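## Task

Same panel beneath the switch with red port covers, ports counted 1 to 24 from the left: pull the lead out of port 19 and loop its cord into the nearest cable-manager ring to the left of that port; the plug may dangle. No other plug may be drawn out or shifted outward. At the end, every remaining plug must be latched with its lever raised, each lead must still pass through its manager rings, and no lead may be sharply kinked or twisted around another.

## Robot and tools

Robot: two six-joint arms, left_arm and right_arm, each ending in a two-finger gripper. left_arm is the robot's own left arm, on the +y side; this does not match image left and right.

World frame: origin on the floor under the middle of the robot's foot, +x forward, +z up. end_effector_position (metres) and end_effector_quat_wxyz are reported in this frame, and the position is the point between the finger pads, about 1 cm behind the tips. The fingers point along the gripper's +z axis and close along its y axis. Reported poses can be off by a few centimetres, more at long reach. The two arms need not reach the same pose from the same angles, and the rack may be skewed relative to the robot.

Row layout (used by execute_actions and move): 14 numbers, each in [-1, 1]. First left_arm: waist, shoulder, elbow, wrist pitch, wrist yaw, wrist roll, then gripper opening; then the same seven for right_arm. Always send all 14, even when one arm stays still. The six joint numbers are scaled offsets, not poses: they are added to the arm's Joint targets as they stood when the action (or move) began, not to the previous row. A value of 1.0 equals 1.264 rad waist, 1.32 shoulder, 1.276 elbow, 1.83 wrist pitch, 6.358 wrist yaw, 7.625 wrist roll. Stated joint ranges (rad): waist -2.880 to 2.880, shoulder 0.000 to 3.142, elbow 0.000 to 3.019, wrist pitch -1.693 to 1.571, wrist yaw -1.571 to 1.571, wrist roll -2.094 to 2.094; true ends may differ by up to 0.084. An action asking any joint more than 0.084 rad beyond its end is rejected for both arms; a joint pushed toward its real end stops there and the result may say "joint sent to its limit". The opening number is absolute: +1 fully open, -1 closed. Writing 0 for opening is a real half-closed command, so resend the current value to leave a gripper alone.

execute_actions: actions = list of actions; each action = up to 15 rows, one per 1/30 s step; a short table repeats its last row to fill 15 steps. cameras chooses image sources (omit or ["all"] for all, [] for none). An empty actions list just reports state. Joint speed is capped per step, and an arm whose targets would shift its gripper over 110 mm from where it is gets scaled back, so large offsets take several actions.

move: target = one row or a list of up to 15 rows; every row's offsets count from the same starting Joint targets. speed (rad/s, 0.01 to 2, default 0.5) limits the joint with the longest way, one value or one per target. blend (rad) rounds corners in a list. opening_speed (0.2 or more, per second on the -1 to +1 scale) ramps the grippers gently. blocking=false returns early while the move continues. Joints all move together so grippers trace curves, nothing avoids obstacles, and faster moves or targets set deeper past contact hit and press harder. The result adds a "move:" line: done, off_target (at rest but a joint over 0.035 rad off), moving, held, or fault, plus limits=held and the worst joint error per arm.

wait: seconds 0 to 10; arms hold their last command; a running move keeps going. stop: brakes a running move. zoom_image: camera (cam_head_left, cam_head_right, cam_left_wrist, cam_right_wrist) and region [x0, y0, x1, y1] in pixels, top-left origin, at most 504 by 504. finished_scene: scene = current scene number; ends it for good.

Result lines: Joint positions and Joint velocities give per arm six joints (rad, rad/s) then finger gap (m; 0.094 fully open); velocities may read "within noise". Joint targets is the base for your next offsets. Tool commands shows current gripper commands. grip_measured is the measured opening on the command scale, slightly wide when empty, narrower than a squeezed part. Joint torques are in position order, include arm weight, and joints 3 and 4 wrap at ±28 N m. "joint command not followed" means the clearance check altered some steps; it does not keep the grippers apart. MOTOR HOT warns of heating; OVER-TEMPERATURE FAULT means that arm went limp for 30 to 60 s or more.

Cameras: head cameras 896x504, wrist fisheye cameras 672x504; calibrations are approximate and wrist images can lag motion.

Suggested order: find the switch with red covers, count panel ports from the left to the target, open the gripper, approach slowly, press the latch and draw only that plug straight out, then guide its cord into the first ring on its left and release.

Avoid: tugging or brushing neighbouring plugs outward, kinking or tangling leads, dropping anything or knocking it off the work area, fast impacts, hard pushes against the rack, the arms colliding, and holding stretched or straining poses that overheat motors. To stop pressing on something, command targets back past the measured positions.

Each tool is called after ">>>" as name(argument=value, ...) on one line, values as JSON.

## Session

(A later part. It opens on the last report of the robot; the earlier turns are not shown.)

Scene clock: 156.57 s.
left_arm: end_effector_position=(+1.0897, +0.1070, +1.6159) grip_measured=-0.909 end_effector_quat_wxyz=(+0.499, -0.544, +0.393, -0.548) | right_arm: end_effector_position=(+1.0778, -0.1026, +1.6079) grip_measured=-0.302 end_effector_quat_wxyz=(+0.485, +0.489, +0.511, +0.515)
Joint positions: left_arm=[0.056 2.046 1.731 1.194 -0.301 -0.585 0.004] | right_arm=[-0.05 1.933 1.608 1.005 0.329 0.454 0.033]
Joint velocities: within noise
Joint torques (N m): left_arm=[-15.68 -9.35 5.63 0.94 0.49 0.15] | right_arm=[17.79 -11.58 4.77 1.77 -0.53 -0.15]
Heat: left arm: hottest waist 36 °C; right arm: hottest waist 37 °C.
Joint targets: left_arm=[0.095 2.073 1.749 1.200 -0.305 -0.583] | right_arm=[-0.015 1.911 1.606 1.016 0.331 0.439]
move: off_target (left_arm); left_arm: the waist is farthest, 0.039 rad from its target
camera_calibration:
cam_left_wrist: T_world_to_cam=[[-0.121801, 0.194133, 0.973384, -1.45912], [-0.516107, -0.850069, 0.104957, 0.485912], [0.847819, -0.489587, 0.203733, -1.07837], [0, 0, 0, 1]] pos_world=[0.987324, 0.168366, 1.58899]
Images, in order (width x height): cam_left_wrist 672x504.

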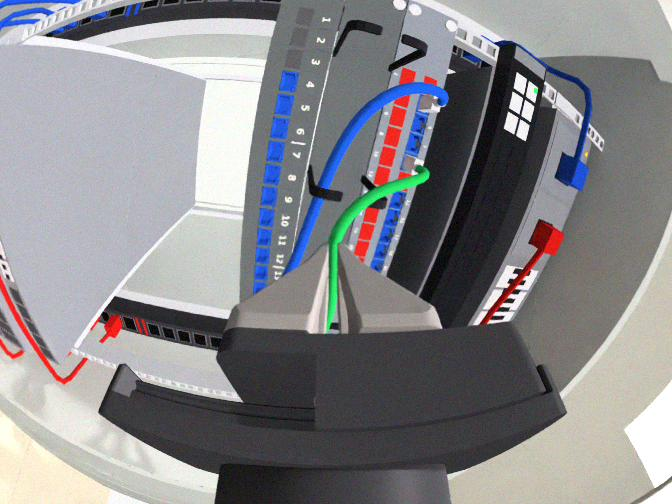

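>>> move(target=[0,0,0,0,0.0075,0,-0.93,0,0,0,0,0,0,-0.3], speed=0.1, cameras=["cam_left_wrist"])

>>> zoom_image(camera="cam_left_wrist", region=[270, 130, 410, 270])

Scene clock: 157.90 s.
left_arm: end_effector_position=(+1.0892, +0.1028, +1.6195) grip_measured=-0.909 end_effector_quat_wxyz=(+0.505, -0.527, +0.391, -0.561) | right_arm: end_effector_position=(+1.0778, -0.1026, +1.6079) grip_measured=-0.302 end_effector_quat_wxyz=(+0.485, +0.489, +0.511, +0.515)
Joint positions: left_arm=[0.06 2.049 1.731 1.194 -0.256 -0.584 0.004] | right_arm=[-0.05 1.933 1.608 1.005 0.329 0.454 0.033]
Joint velocities: within noise
Joint torques (N m): left_arm=[-15.97 -9.58 5.61 0.95 0.58 0.14] | right_arm=[17.79 -11.87 4.81 1.76 -0.55 -0.14]
Heat: left arm: hottest waist 36 °C; right arm: hottest waist 38 °C.
Joint targets: left_arm=[0.095 2.073 1.749 1.200 -0.258 -0.583] | right_arm=[-0.015 1.911 1.606 1.016 0.331 0.439]
move: done
camera_calibration:
cam_left_wrist: T_world_to_cam=[[-0.155618, 0.186841, 0.969986, -1.41872], [-0.534707, -0.841583, 0.0763228, 0.547463], [0.830585, -0.506782, 0.230871, -1.10416], [0, 0, 0, 1]] pos_world=[0.989048, 0.166245, 1.58927]
Images, in order (width x height): cam_left_wrist 672x504.

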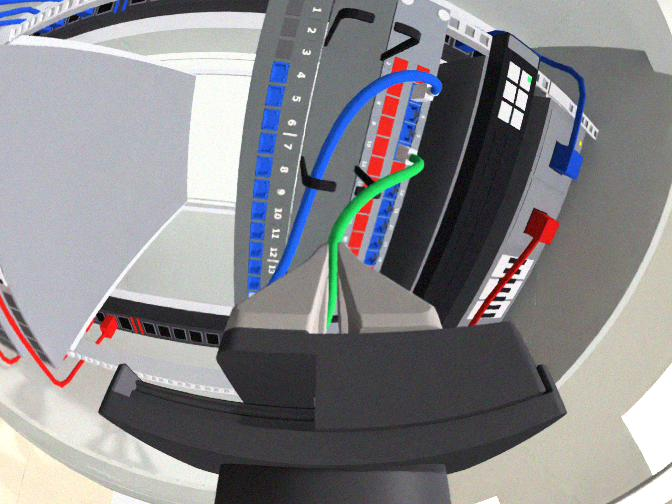

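Scaled by 3.600 from the camera's 672x504 image, which has a finer 960x720 frame.

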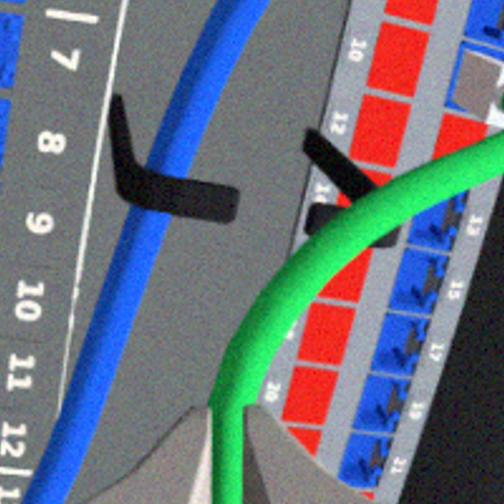

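>>> move(target=[0.0095,0.0164,0.0640,-0.0361,-0.0016,-0.0022,-0.93,0,0,0,0,0,0,-0.3], speed=0.08, cameras=["cam_left_wrist"])

>>> zoom_image(camera="cam_left_wrist", region=[270, 130, 410, 270])

Scene clock: 160.03 s.
left_arm: end_effector_position=(+1.1046, +0.1020, +1.6192) grip_measured=-0.909 end_effector_quat_wxyz=(+0.505, -0.531, +0.391, -0.557) | right_arm: end_effector_position=(+1.0778, -0.1026, +1.6079) grip_measured=-0.302 end_effector_quat_wxyz=(+0.485, +0.489, +0.511, +0.515)
Joint positions: left_arm=[0.065 2.075 1.799 1.156 -0.263 -0.585 0.004] | right_arm=[-0.05 1.933 1.608 1.005 0.329 0.454 0.033]
Joint velocities: within noise
Joint torques (N m): left_arm=[-15.79 -10.34 6.89 -0.03 0.44 -0.03] | right_arm=[18.2 -11.75 4.82 1.77 -0.53 -0.15]
Heat: left arm: hottest waist 36 °C; right arm: hottest waist 38 °C.
Joint targets: left_arm=[0.107 2.095 1.831 1.135 -0.268 -0.600] | right_arm=[-0.015 1.911 1.606 1.016 0.331 0.439]
move: off_target (left_arm); left_arm: the waist is farthest, 0.042 rad from its target
camera_calibration:
cam_left_wrist: T_world_to_cam=[[-0.149089, 0.185738, 0.971223, -1.42505], [-0.527547, -0.84568, 0.0807471, 0.540397], [0.836341, -0.500327, 0.224068, -1.11335], [0, 0, 0, 1]] pos_world=[1.00376, 0.164652, 1.58987]
Images, in order (width x height): cam_left_wrist 672x504.

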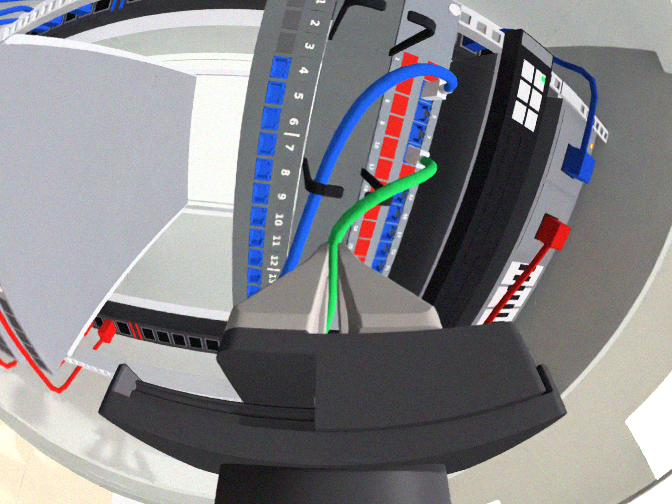

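Scaled by 3.600 from the camera's 672x504 image, which has a finer 960x720 frame.

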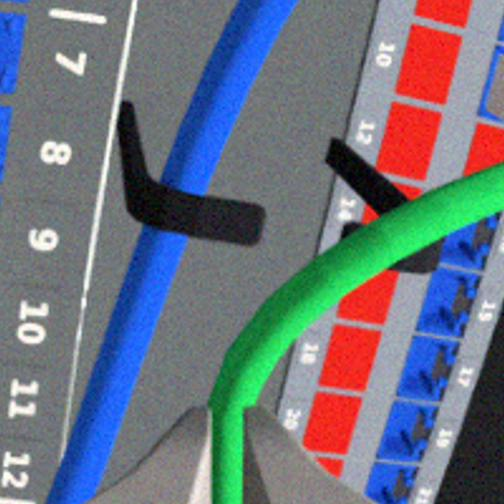

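>>> move(target=[0.0090,0.0175,0.0580,-0.0300,-0.0012,-0.0015,-0.93,0,0,0,0,0,0,-0.3], speed=0.08, cameras=["cam_left_wrist"])

>>> zoom_image(camera="cam_left_wrist", region=[270, 130, 410, 270])

Scene clock: 161.93 s.
left_arm: end_effector_position=(+1.1174, +0.1029, +1.6220) grip_measured=-0.909 end_effector_quat_wxyz=(+0.504, -0.538, +0.386, -0.555) | right_arm: end_effector_position=(+1.0778, -0.1026, +1.6079) grip_measured=-0.302 end_effector_quat_wxyz=(+0.485, +0.489, +0.511, +0.515)
Joint positions: left_arm=[0.065 2.097 1.858 1.126 -0.273 -0.594 0.004] | right_arm=[-0.05 1.933 1.608 1.005 0.329 0.454 0.033]
Joint velocities: within noise
Joint torques (N m): left_arm=[-15.21 -10.4 8.09 -0.92 0.57 -0.11] | right_arm=[17.49 -11.63 4.72 1.8 -0.53 -0.13]
Heat: left arm: hottest waist 36 °C; right arm: hottest waist 38 °C.
Joint targets: left_arm=[0.119 2.118 1.905 1.080 -0.275 -0.611] | right_arm=[-0.015 1.911 1.606 1.016 0.331 0.439]
move: off_target (left_arm); left_arm: the waist is farthest, 0.053 rad from its target
camera_calibration:
cam_left_wrist: T_world_to_cam=[[-0.1456, 0.195985, 0.969737, -1.4285], [-0.518301, -0.85002, 0.0939706, 0.51632], [0.842713, -0.488934, 0.225342, -1.13452], [0, 0, 0, 1]] pos_world=[1.01569, 0.164144, 1.5924]
Images, in order (width x height): cam_left_wrist 672x504.

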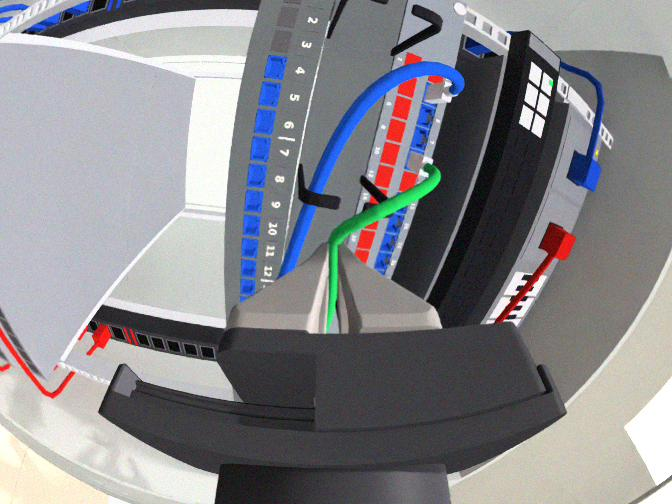

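Scaled by 3.600 from the camera's 672x504 image, which has a finer 960x720 frame.

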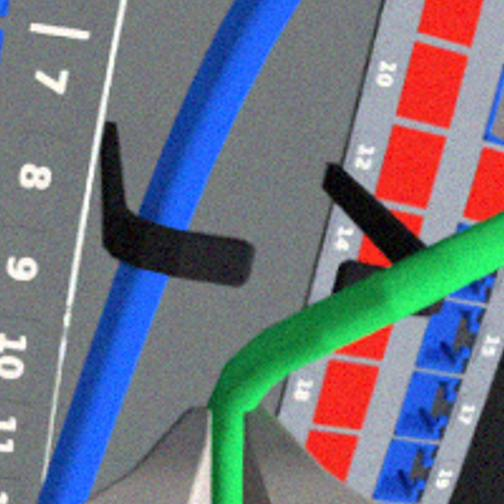

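>>> move(target=[0,0,0,0.010,-0.0100,0,-0.93,0,0,0,0,0,0,-0.3], speed=0.08, cameras=["cam_left_wrist"])

>>> zoom_image(camera="cam_left_wrist", region=[270, 130, 410, 270])

Scene clock: 163.27 s.
left_arm: end_effector_position=(+1.1185, +0.1066, +1.6153) grip_measured=-0.909 end_effector_quat_wxyz=(+0.499, -0.555, +0.389, -0.541) | right_arm: end_effector_position=(+1.0778, -0.1026, +1.6079) grip_measured=-0.302 end_effector_quat_wxyz=(+0.485, +0.489, +0.511, +0.515)
Joint positions: left_arm=[0.065 2.097 1.862 1.126 -0.319 -0.594 0.004] | right_arm=[-0.05 1.933 1.608 1.005 0.329 0.454 0.033]
Joint velocities: within noise
Joint torques (N m): left_arm=[-15.27 -10.46 7.82 -0.28 -0.26 -0.06] | right_arm=[17.96 -11.69 4.83 1.73 -0.56 -0.13]
Heat: left arm: hottest waist 36 °C; right arm: hottest waist 38 °C.
Joint targets: left_arm=[0.119 2.118 1.905 1.098 -0.339 -0.611] | right_arm=[-0.015 1.911 1.606 1.016 0.331 0.439]
move: off_target (left_arm); left_arm: the waist is farthest, 0.054 rad from its target
camera_calibration:
cam_left_wrist: T_world_to_cam=[[-0.109745, 0.201548, 0.973311, -1.4691], [-0.49749, -0.858882, 0.121758, 0.453467], [0.8605, -0.47085, 0.194527, -1.10418], [0, 0, 0, 1]] pos_world=[1.01452, 0.165664, 1.58947]
Images, in order (width x height): cam_left_wrist 672x504.

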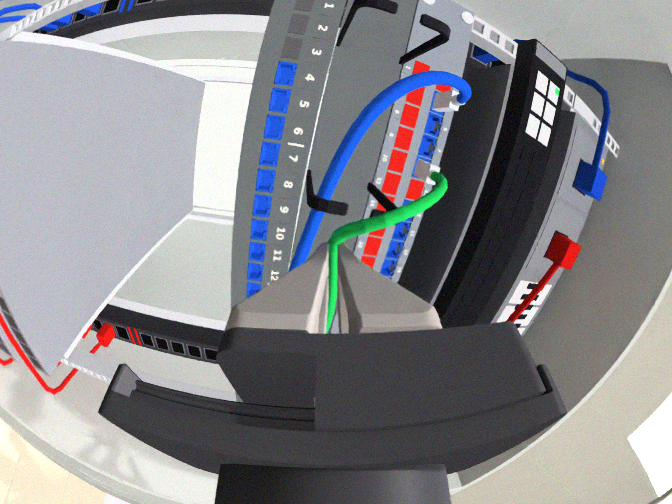

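Scaled by 3.600 from the camera's 672x504 image, which has a finer 960x720 frame.

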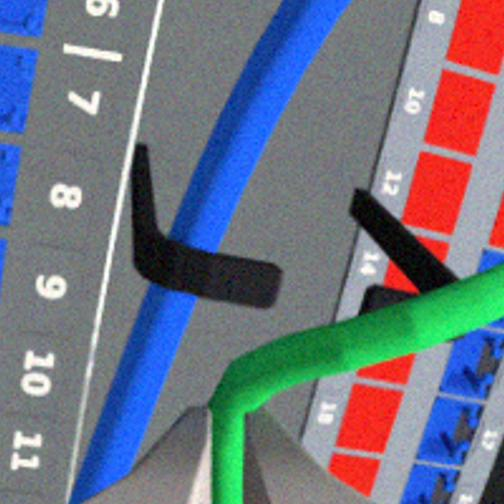

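>>> move(target=[0.005,-0.0174,-0.0737,0.0432,0.0000,-0.0018,-0.93,0,0,0,0,0,0,-0.3], speed=0.08, cameras=["cam_left_wrist"])

>>> zoom_image(camera="cam_left_wrist", region=[270, 130, 410, 270])

Scene clock: 165.33 s.
left_arm: end_effector_position=(+1.1058, +0.1054, +1.6095) grip_measured=-0.909 end_effector_quat_wxyz=(+0.499, -0.559, +0.380, -0.542) | right_arm: end_effector_position=(+1.0778, -0.1026, +1.6079) grip_measured=-0.302 end_effector_quat_wxyz=(+0.485, +0.489, +0.511, +0.515)
Joint positions: left_arm=[0.065 2.093 1.818 1.18 -0.321 -0.603 0.004] | right_arm=[-0.05 1.933 1.608 1.005 0.329 0.454 0.033]
Joint velocities: within noise
Joint torques (N m): left_arm=[-14.56 -11.93 3.58 0.58 -0.18 -0.11] | right_arm=[18.32 -11.75 4.78 1.84 -0.55 -0.15]
Heat: left arm: hottest waist 36 °C; right arm: hottest waist 38 °C.
Joint targets: left_arm=[0.125 2.095 1.810 1.177 -0.339 -0.625] | right_arm=[-0.015 1.911 1.606 1.016 0.331 0.439]
move: off_target (left_arm); left_arm: the waist is farthest, 0.060 rad from its target
camera_calibration:
cam_left_wrist: T_world_to_cam=[[-0.117963, 0.213611, 0.969771, -1.4511], [-0.487445, -0.863292, 0.130864, 0.421601], [0.865149, -0.457272, 0.205959, -1.11771], [0, 0, 0, 1]] pos_world=[1.00132, 0.162838, 1.58227]
Images, in order (width x height): cam_left_wrist 672x504.

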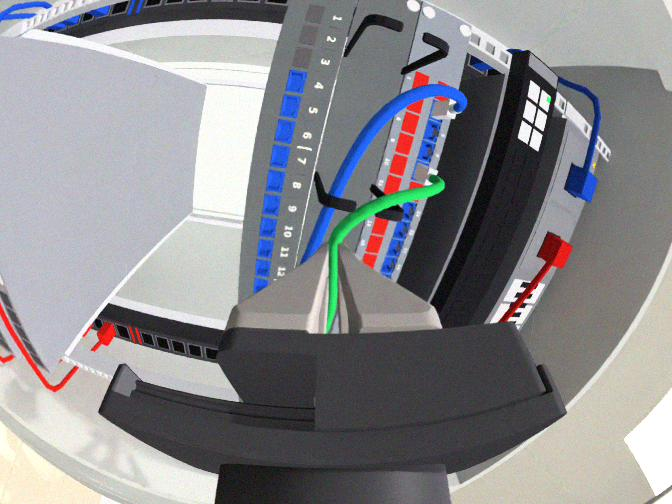

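Scaled by 3.600 from the camera's 672x504 image, which has a finer 960x720 frame.

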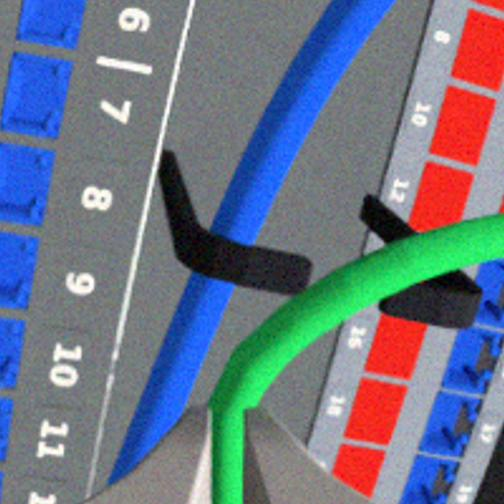

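>>> move(target=[0.016,0.0270,0.105,-0.0470,0.0012,-0.0015,-0.93,0,0,0,0,0,0,-0.3], speed=0.08, cameras=["cam_left_wrist"])

>>> zoom_image(camera="cam_left_wrist", region=[270, 130, 410, 270])

Scene clock: 168.00 s.
left_arm: end_effector_position=(+1.1309, +0.1094, +1.6071) grip_measured=-0.909 end_effector_quat_wxyz=(+0.496, -0.561, +0.383, -0.541) | right_arm: end_effector_position=(+1.0778, -0.1026, +1.6079) grip_measured=-0.302 end_effector_quat_wxyz=(+0.485, +0.489, +0.511, +0.515)
Joint positions: left_arm=[0.081 2.119 1.911 1.102 -0.318 -0.619 0.004] | right_arm=[-0.05 1.933 1.608 1.005 0.329 0.454 0.033]
Joint velocities: within noise
Joint torques (N m): left_arm=[-14.68 -11.63 7.04 0.35 0.04 -0.02] | right_arm=[17.85 -11.75 4.96 1.74 -0.56 -0.14]
Heat: left arm: hottest waist 36 °C; right arm: hottest waist 38 °C.
Joint targets: left_arm=[0.145 2.130 1.944 1.091 -0.332 -0.636] | right_arm=[-0.015 1.911 1.606 1.016 0.331 0.439]
move: off_target (left_arm); left_arm: the waist is farthest, 0.064 rad from its target
camera_calibration:
cam_left_wrist: T_world_to_cam=[[-0.108431, 0.216177, 0.970315, -1.4586], [-0.489663, -0.861063, 0.137118, 0.429832], [0.865144, -0.460259, 0.199219, -1.12591], [0, 0, 0, 1]] pos_world=[1.02639, 0.167216, 1.58066]
Images, in order (width x height): cam_left_wrist 672x504.

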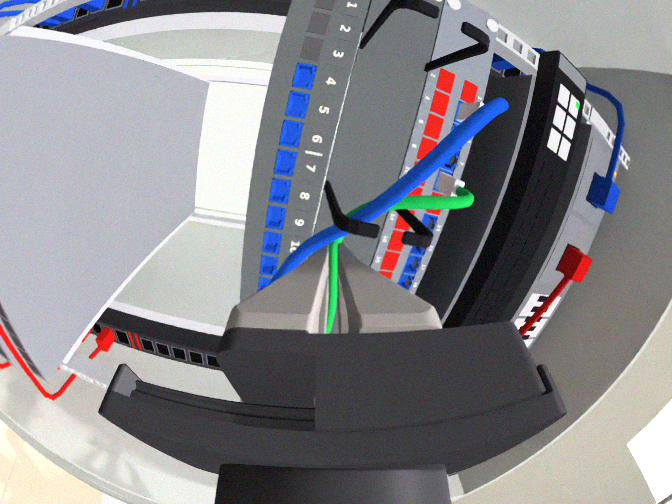

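Scaled by 3.600 from the camera's 672x504 image, which has a finer 960x720 frame.

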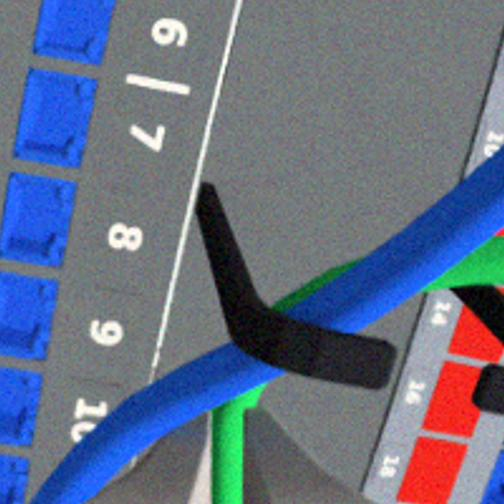

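>>> zoom_image(camera="cam_left_wrist", region=[230, 60, 560, 340])

>>> execute_actions(actions=[])

>>> zoom_image(camera="cam_head_left", region=[240, 50, 480, 160])

>>> zoom_image(camera="cam_head_right", region=[200, 50, 440, 160])

Scaled by 1.527 from the camera's 672x504 image, which has a finer 960x720 frame.

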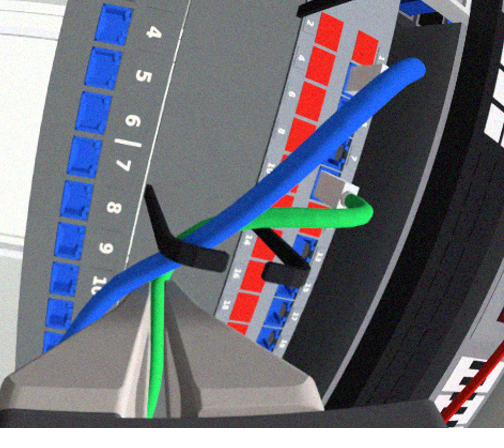

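Scene clock: 168.83 s.
left_arm: end_effector_position=(+1.1309, +0.1094, +1.6071) grip_measured=-0.909 end_effector_quat_wxyz=(+0.496, -0.561, +0.383, -0.541) | right_arm: end_effector_position=(+1.0778, -0.1026, +1.6079) grip_measured=-0.302 end_effector_quat_wxyz=(+0.485, +0.489, +0.511, +0.515)
Joint positions: left_arm=[0.081 2.119 1.911 1.102 -0.318 -0.62 0.004] | right_arm=[-0.05 1.933 1.608 1.005 0.329 0.454 0.033]
Joint velocities: within noise
Joint torques (N m): left_arm=[-14.68 -11.63 7.02 0.35 0.04 -0.06] | right_arm=[17.79 -12.1 4.89 1.78 -0.57 -0.16]
Heat: left arm: hottest waist 36 °C; right arm: hottest waist 38 °C.
Joint targets: left_arm=[0.145 2.130 1.944 1.091 -0.332 -0.636] | right_arm=[-0.015 1.911 1.606 1.016 0.331 0.439]
Tool commands: left_gripper/opening=-0.93 right_gripper/opening=-0.3
camera_calibration:
cam_left_wrist: T_world_to_cam=[[-0.108477, 0.216546, 0.970227, -1.45844], [-0.489695, -0.860997, 0.137416, 0.429384], [0.865119, -0.460209, 0.19944, -1.12625], [0, 0, 0, 1]] pos_world=[1.0264, 0.167209, 1.58064]
cam_right_wrist: T_world_to_cam=[[-0.00638043, -0.0160732, -0.99985, 1.60965], [-0.63441, 0.772951, -0.00837724, 0.779286], [0.77297, 0.634262, -0.0151288, -0.620816], [0, 0, 0, 1]] pos_world=[0.98453, -0.182718, 1.60655]

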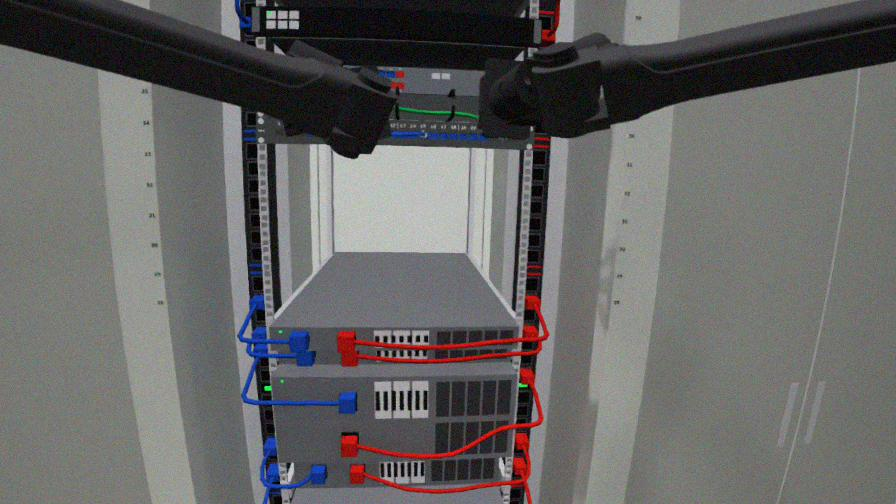

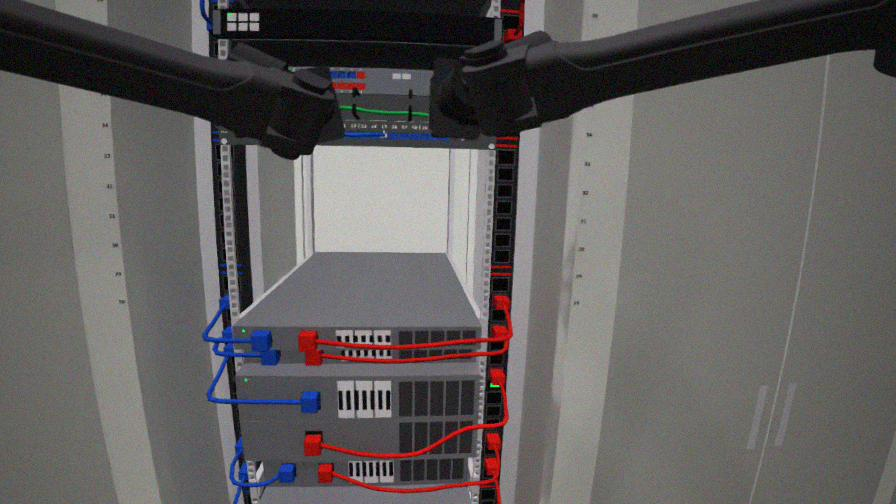

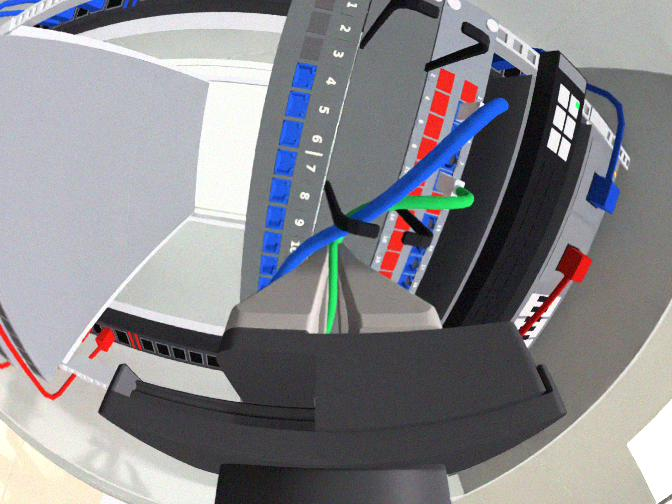

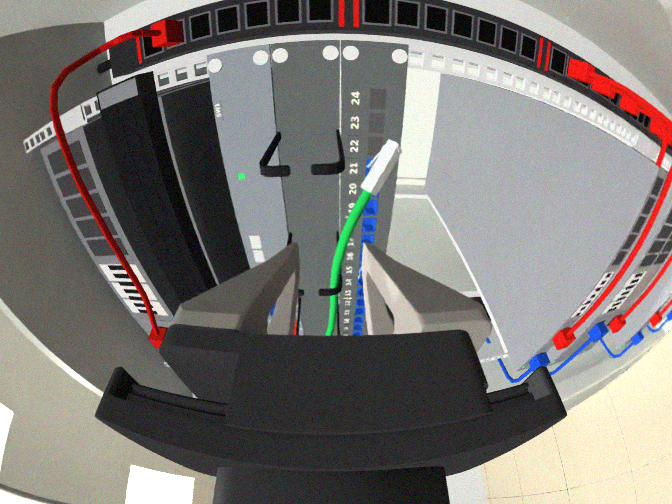

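Scaled by 2.100 from the camera's 896x504 image, which has a finer 1280x720 frame.

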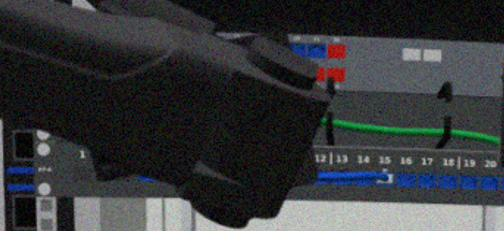

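Scaled by 2.100 from the camera's 896x504 image, which has a finer 1280x720 frame.

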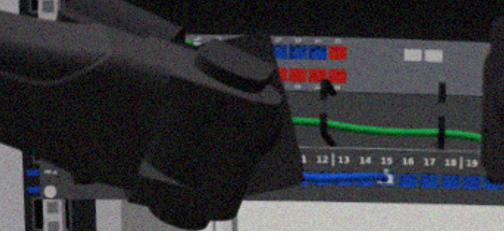

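>>> move(target=[0,0,0,0,0.0095,0,-0.93,0,0,0,0,0,0,-0.3], speed=0.08, cameras=["cam_left_wrist"])

>>> zoom_image(camera="cam_left_wrist", region=[230, 60, 560, 340])

Scene clock: 170.40 s.
left_arm: end_effector_position=(+1.1320, +0.1077, +1.6101) grip_measured=-0.909 end_effector_quat_wxyz=(+0.503, -0.542, +0.380, -0.555) | right_arm: end_effector_position=(+1.0778, -0.1026, +1.6079) grip_measured=-0.302 end_effector_quat_wxyz=(+0.485, +0.489, +0.511, +0.515)
Joint positions: left_arm=[0.089 2.121 1.911 1.102 -0.263 -0.621 0.004] | right_arm=[-0.05 1.933 1.608 1.005 0.329 0.454 0.033]
Joint velocities: within noise
Joint torques (N m): left_arm=[-15.27 -11.87 7.04 0.38 0.3 -0.04] | right_arm=[17.79 -12.34 4.78 1.88 -0.54 -0.13]
Heat: left arm: hottest waist 36 °C; right arm: hottest waist 38 °C.
Joint targets: left_arm=[0.145 2.130 1.944 1.091 -0.271 -0.636] | right_arm=[-0.015 1.911 1.606 1.016 0.331 0.439]
move: off_target (left_arm); left_arm: the waist is farthest, 0.056 rad from its target
camera_calibration:
cam_left_wrist: T_world_to_cam=[[-0.148467, 0.206401, 0.967138, -1.40952], [-0.510674, -0.853491, 0.103752, 0.505137], [0.846858, -0.478489, 0.232119, -1.15856], [0, 0, 0, 1]] pos_world=[1.02983, 0.167697, 1.57972]
Images, in order (width x height): cam_left_wrist 672x504.

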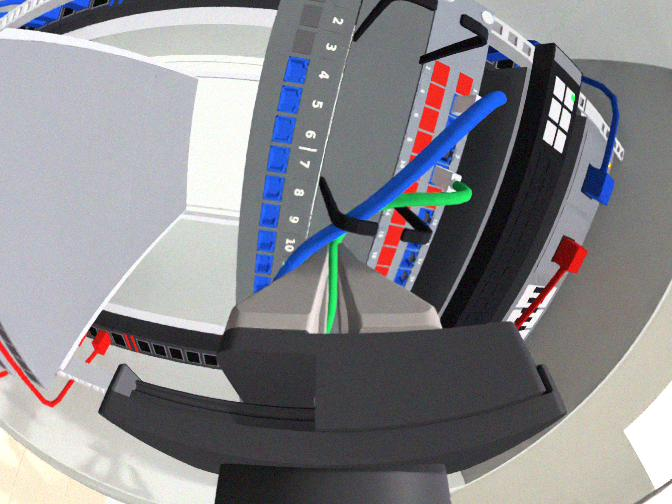

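Scaled by 1.527 from the camera's 672x504 image, which has a finer 960x720 frame.

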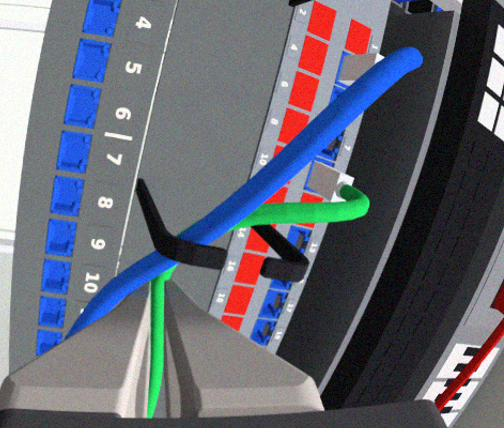

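>>> move(target=[-0.02,0,0,0,0,0,-0.7,0,0,0,0,0,0,-0.3], speed=0.08, opening_speed=0.2, cameras=["cam_left_wrist","cam_head_left","cam_head_right"])

>>> zoom_image(camera="cam_left_wrist", region=[230, 60, 560, 340])

Scene clock: 172.20 s.
left_arm: end_effector_position=(+1.1319, +0.1062, +1.6095) grip_measured=-0.702 end_effector_quat_wxyz=(+0.501, -0.543, +0.380, -0.557) | right_arm: end_effector_position=(+1.0778, -0.1026, +1.6079) grip_measured=-0.302 end_effector_quat_wxyz=(+0.485, +0.489, +0.511, +0.515)
Joint positions: left_arm=[0.089 2.122 1.911 1.099 -0.262 -0.627 0.014] | right_arm=[-0.05 1.933 1.608 1.005 0.329 0.454 0.033]
Joint velocities: within noise
Joint torques (N m): left_arm=[-17.32 -11.93 7.04 0.47 0.27 0.02] | right_arm=[17.9 -12.34 4.82 1.69 -0.54 -0.13]
Heat: left arm: hottest waist 36 °C; right arm: hottest waist 38 °C.
Joint targets: left_arm=[0.120 2.130 1.944 1.091 -0.271 -0.636] | right_arm=[-0.015 1.911 1.606 1.016 0.331 0.439]
move: done
camera_calibration:
cam_left_wrist: T_world_to_cam=[[-0.14742, 0.211555, 0.966184, -1.40883], [-0.514314, -0.850798, 0.107817, 0.501164], [0.844837, -0.481027, 0.23423, -1.15984], [0, 0, 0, 1]] pos_world=[1.02994, 0.166522, 1.57883]
Images, in order (width x height): cam_head_left 896x504, cam_head_right 896x504, cam_left_wrist 672x504.

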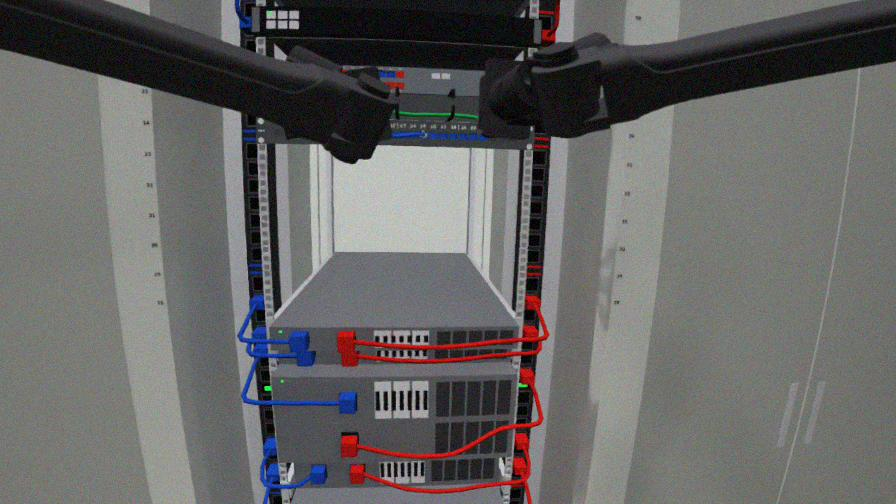

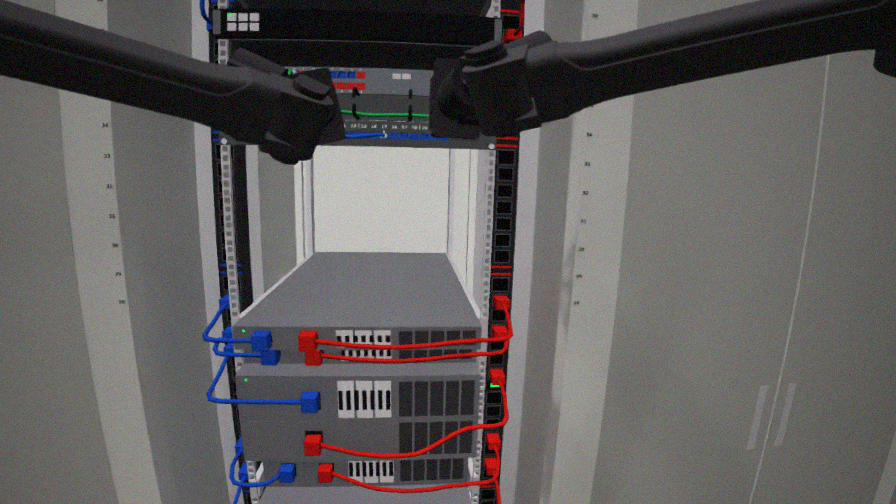

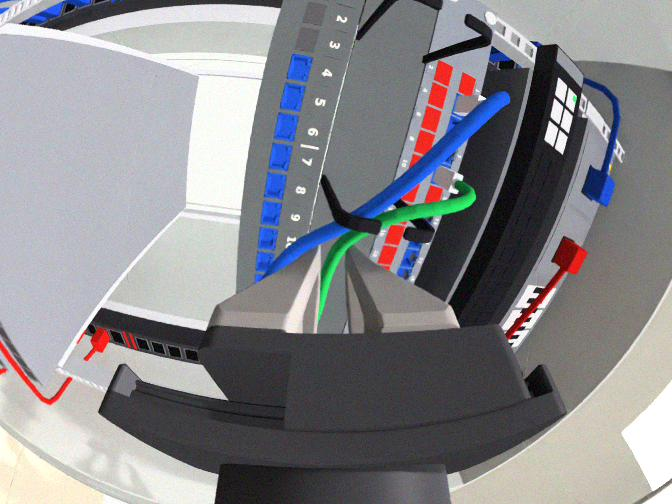

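Scaled by 1.527 from the camera's 672x504 image, which has a finer 960x720 frame.

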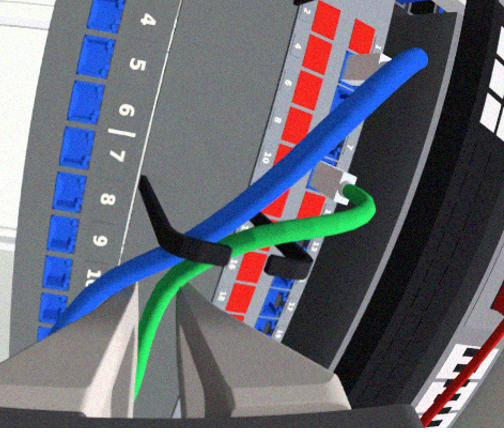

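>>> move(target=[0.0,0.007,0.023,-0.010,-0.003,0,-0.93,0,0,0,0,0,0,-0.3], speed=0.05, opening_speed=0.3, cameras=["cam_left_wrist"])

>>> zoom_image(camera="cam_left_wrist", region=[230, 60, 560, 340])

Scene clock: 174.30 s.
left_arm: end_effector_position=(+1.1380, +0.1077, +1.6098) grip_measured=-0.895 end_effector_quat_wxyz=(+0.499, -0.548, +0.381, -0.553) | right_arm: end_effector_position=(+1.0778, -0.1026, +1.6079) grip_measured=-0.302 end_effector_quat_wxyz=(+0.485, +0.489, +0.511, +0.515)
Joint positions: left_arm=[0.089 2.13 1.94 1.081 -0.276 -0.627 0.005] | right_arm=[-0.05 1.933 1.608 1.005 0.329 0.454 0.033]
Joint velocities: within noise
Joint torques (N m): left_arm=[-17.44 -12.04 7.13 0.47 0.02 0.01] | right_arm=[18.08 -11.99 4.86 1.66 -0.55 -0.13]
Heat: left arm: hottest waist 36 °C; right arm: hottest waist 38 °C.
Joint targets: left_arm=[0.120 2.140 1.974 1.073 -0.290 -0.636] | right_arm=[-0.015 1.911 1.606 1.016 0.331 0.439]
move: done
camera_calibration:
cam_left_wrist: T_world_to_cam=[[-0.137407, 0.213564, 0.967218, -1.42186], [-0.507407, -0.853804, 0.116438, 0.484142], [0.850681, -0.474773, 0.225682, -1.15799], [0, 0, 0, 1]] pos_world=[1.03536, 0.167238, 1.58021]
Images, in order (width x height): cam_left_wrist 672x504.

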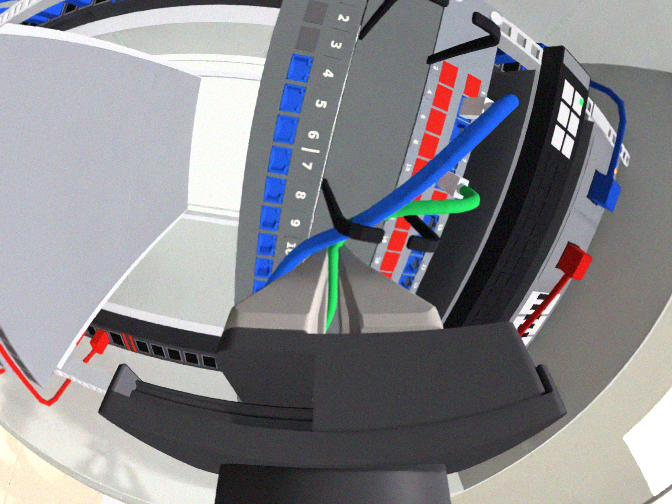

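Scaled by 1.527 from the camera's 672x504 image, which has a finer 960x720 frame.

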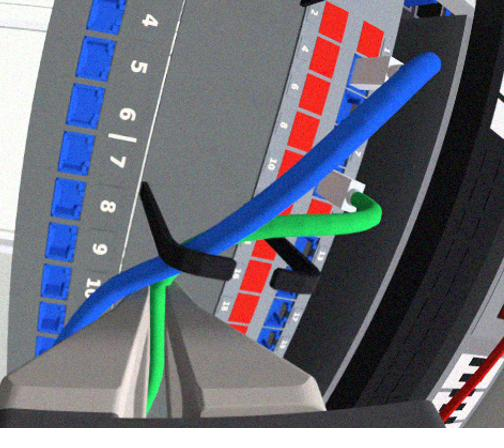

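>>> move(target=[[-0.050,0.0,0,0,0,0,-0.93,0,0,0,0,0,0,-0.3],[-0.0712,-0.0303,0,-0.0098,0,0.0039,-0.93,0,0,0,0,0,0,-0.3]], speed=0.06, cameras=["cam_left_wrist"])

>>> zoom_image(camera="cam_left_wrist", region=[230, 60, 560, 340])

Scene clock: 176.77 s.
left_arm: end_effector_position=(+1.1346, +0.0979, +1.6221) grip_measured=-0.899 end_effector_quat_wxyz=(+0.495, -0.545, +0.388, -0.555) | right_arm: end_effector_position=(+1.0778, -0.1026, +1.6079) grip_measured=-0.302 end_effector_quat_wxyz=(+0.485, +0.489, +0.511, +0.515)
Joint positions: left_arm=[0.067 2.13 1.943 1.062 -0.288 -0.612 0.005] | right_arm=[-0.05 1.933 1.608 1.005 0.329 0.454 0.033]
Joint velocities: within noise
Joint torques (N m): left_arm=[-22.95 -15.03 6.95 0.5 0.57 0.19] | right_arm=[17.44 -11.87 4.83 1.66 -0.55 -0.14]
Heat: left arm: hottest waist 37 °C; right arm: hottest waist 38 °C.
Joint targets: left_arm=[0.030 2.100 1.974 1.055 -0.290 -0.607] | right_arm=[-0.015 1.911 1.606 1.016 0.331 0.439]
move: off_target (left_arm); left_arm: the waist is farthest, 0.037 rad from its target
camera_calibration:
cam_left_wrist: T_world_to_cam=[[-0.127243, 0.211119, 0.969143, -1.44648], [-0.521904, -0.845137, 0.115582, 0.489595], [0.843461, -0.491092, 0.217721, -1.13972], [0, 0, 0, 1]] pos_world=[1.03278, 0.159447, 1.5934]
Images, in order (width x height): cam_left_wrist 672x504.

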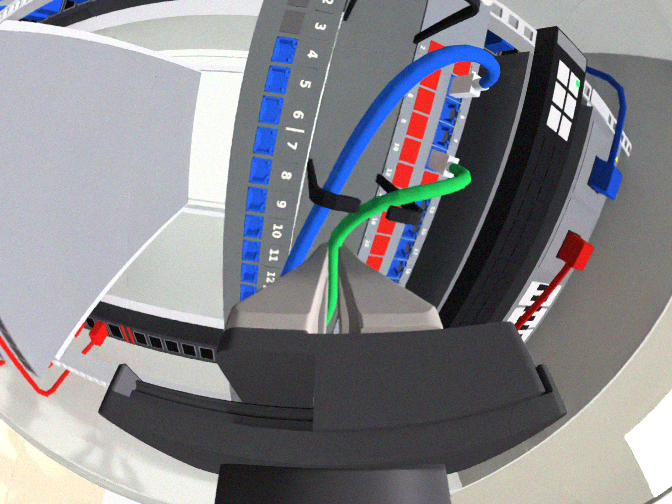

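Scaled by 1.527 from the camera's 672x504 image, which has a finer 960x720 frame.

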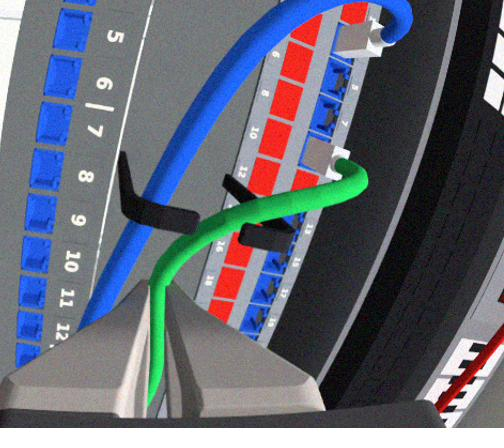

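>>> move(target=[[0,0,0,0,0,0,-0.35,0,0,0,0,0,0,-0.3],[-0.0285,-0.0515,-0.2359,0.1126,-0.0052,0.0049,-0.35,0,0,0,0,0,0,-0.3],[-0.0649,-0.15,-0.3613,0.1109,-0.0233,0.0315,-0.35,0,0,0,0,0,0,-0.3]], speed=0.15, cameras=["cam_left_wrist"])

>>> zoom_image(camera="cam_left_wrist", region=[230, 60, 560, 340])

Scene clock: 183.70 s.
left_arm: end_effector_position=(+1.0348, +0.1201, +1.6352) grip_measured=-0.352 end_effector_quat_wxyz=(+0.514, -0.531, +0.468, -0.484) | right_arm: end_effector_position=(+1.0778, -0.1026, +1.6079) grip_measured=-0.302 end_effector_quat_wxyz=(+0.485, +0.489, +0.511, +0.515)
Joint positions: left_arm=[-0.016 1.918 1.513 1.247 -0.437 -0.375 0.03] | right_arm=[-0.05 1.933 1.608 1.005 0.329 0.454 0.033]
Joint velocities: within noise
Joint torques (N m): left_arm=[-20.07 -10.99 4.18 1.01 0.61 0.21] | right_arm=[18.02 -11.75 4.81 1.73 -0.57 -0.13]
Heat: left arm: hottest waist 37 °C; right arm: hottest waist 38 °C.
Joint targets: left_arm=[-0.052 1.901 1.513 1.258 -0.438 -0.367] | right_arm=[-0.015 1.911 1.606 1.016 0.331 0.439]
move: off_target (left_arm); left_arm: the waist is farthest, 0.037 rad from its target
camera_calibration:
cam_left_wrist: T_world_to_cam=[[-0.00288717, 0.0356226, 0.999361, -1.63356], [-0.517216, -0.855364, 0.0289955, 0.592657], [0.85585, -0.516802, 0.0208942, -0.735417], [0, 0, 0, 1]] pos_world=[0.931222, 0.185065, 1.6307]
Images, in order (width x height): cam_left_wrist 672x504.

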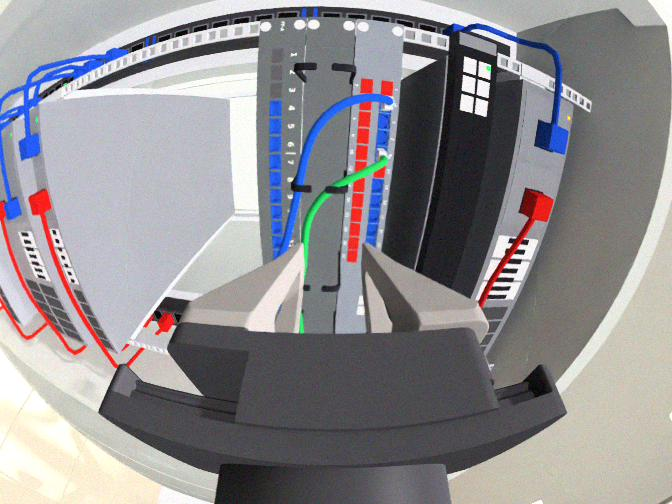

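Scaled by 1.527 from the camera's 672x504 image, which has a finer 960x720 frame.

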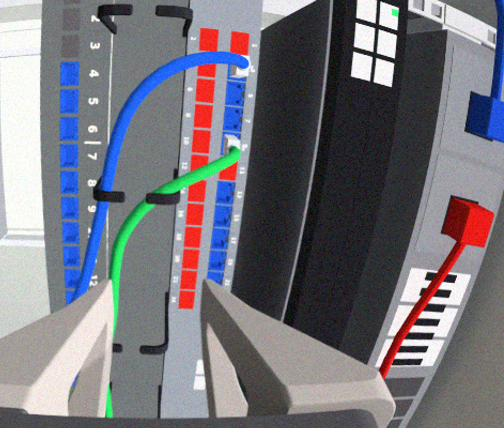

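>>> zoom_image(camera="cam_left_wrist", region=[280, 130, 400, 250])

>>> zoom_image(camera="cam_left_wrist", region=[270, 230, 370, 340])

>>> execute_actions(actions=[], cameras=["cam_head_left","cam_head_right"])

>>> zoom_image(camera="cam_head_left", region=[310, 50, 490, 150])

>>> zoom_image(camera="cam_head_right", region=[270, 50, 450, 150])

Scaled by 4.200 from the camera's 672x504 image, which has a finer 960x720 frame.

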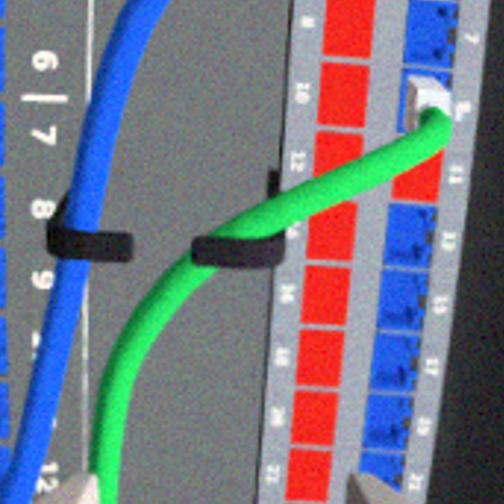

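Scaled by 4.582 from the camera's 672x504 image, which has a finer 960x720 frame.

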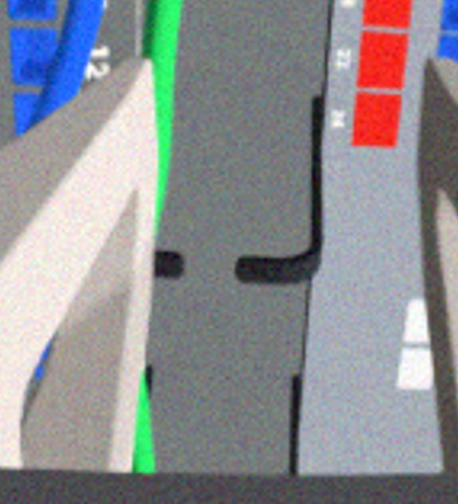

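Scene clock: 184.03 s.
left_arm: end_effector_position=(+1.0348, +0.1201, +1.6352) grip_measured=-0.352 end_effector_quat_wxyz=(+0.514, -0.531, +0.468, -0.484) | right_arm: end_effector_position=(+1.0778, -0.1026, +1.6079) grip_measured=-0.302 end_effector_quat_wxyz=(+0.485, +0.489, +0.511, +0.515)
Joint positions: left_arm=[-0.016 1.918 1.513 1.247 -0.437 -0.375 0.03] | right_arm=[-0.05 1.933 1.608 1.005 0.329 0.454 0.033]
Joint velocities: within noise
Joint torques (N m): left_arm=[-20.13 -10.99 4.14 1.02 0.61 0.23] | right_arm=[18.08 -11.63 4.92 1.73 -0.54 -0.13]
Heat: left arm: hottest waist 37 °C; right arm: hottest waist 38 °C.
Joint targets: left_arm=[-0.052 1.901 1.513 1.258 -0.438 -0.367] | right_arm=[-0.015 1.911 1.606 1.016 0.331 0.439]
Tool commands: left_gripper/opening=-0.35 right_gripper/opening=-0.3
Images, in order (width x height): cam_head_left 896x504, cam_head_right 896x504.

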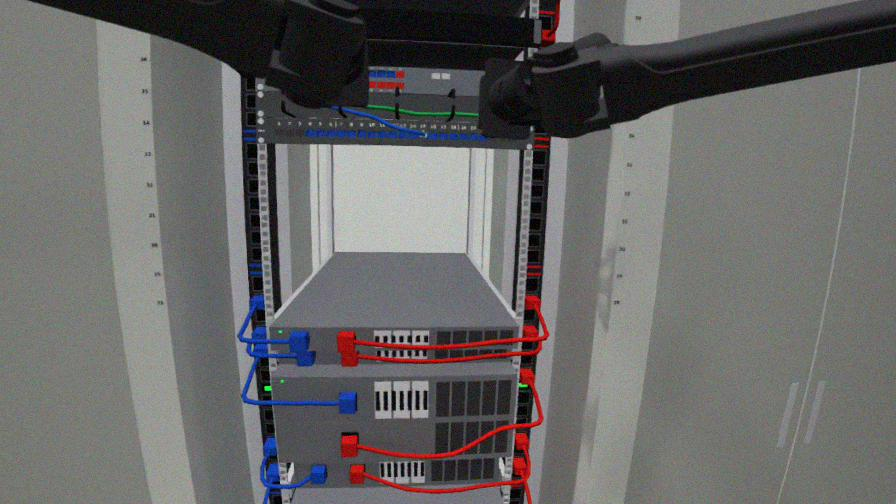

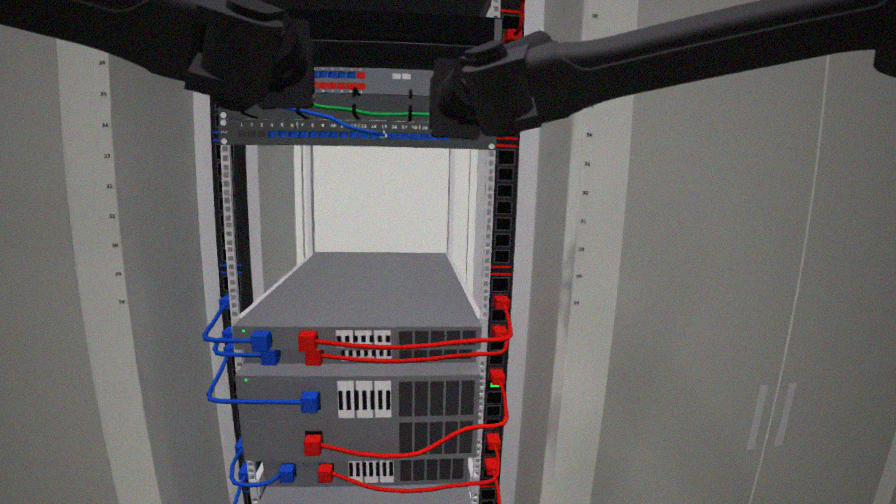

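Scaled by 2.800 from the camera's 896x504 image, which has a finer 1280x720 frame.

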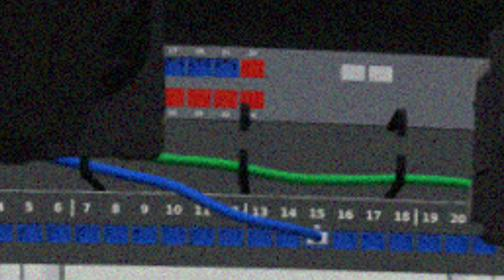

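Scaled by 2.800 from the camera's 896x504 image, which has a finer 1280x720 frame.

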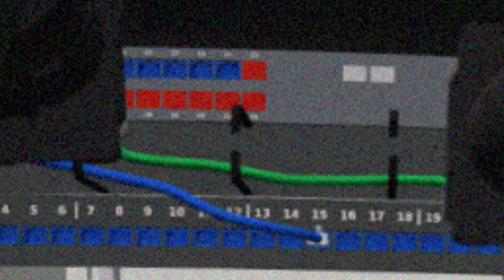

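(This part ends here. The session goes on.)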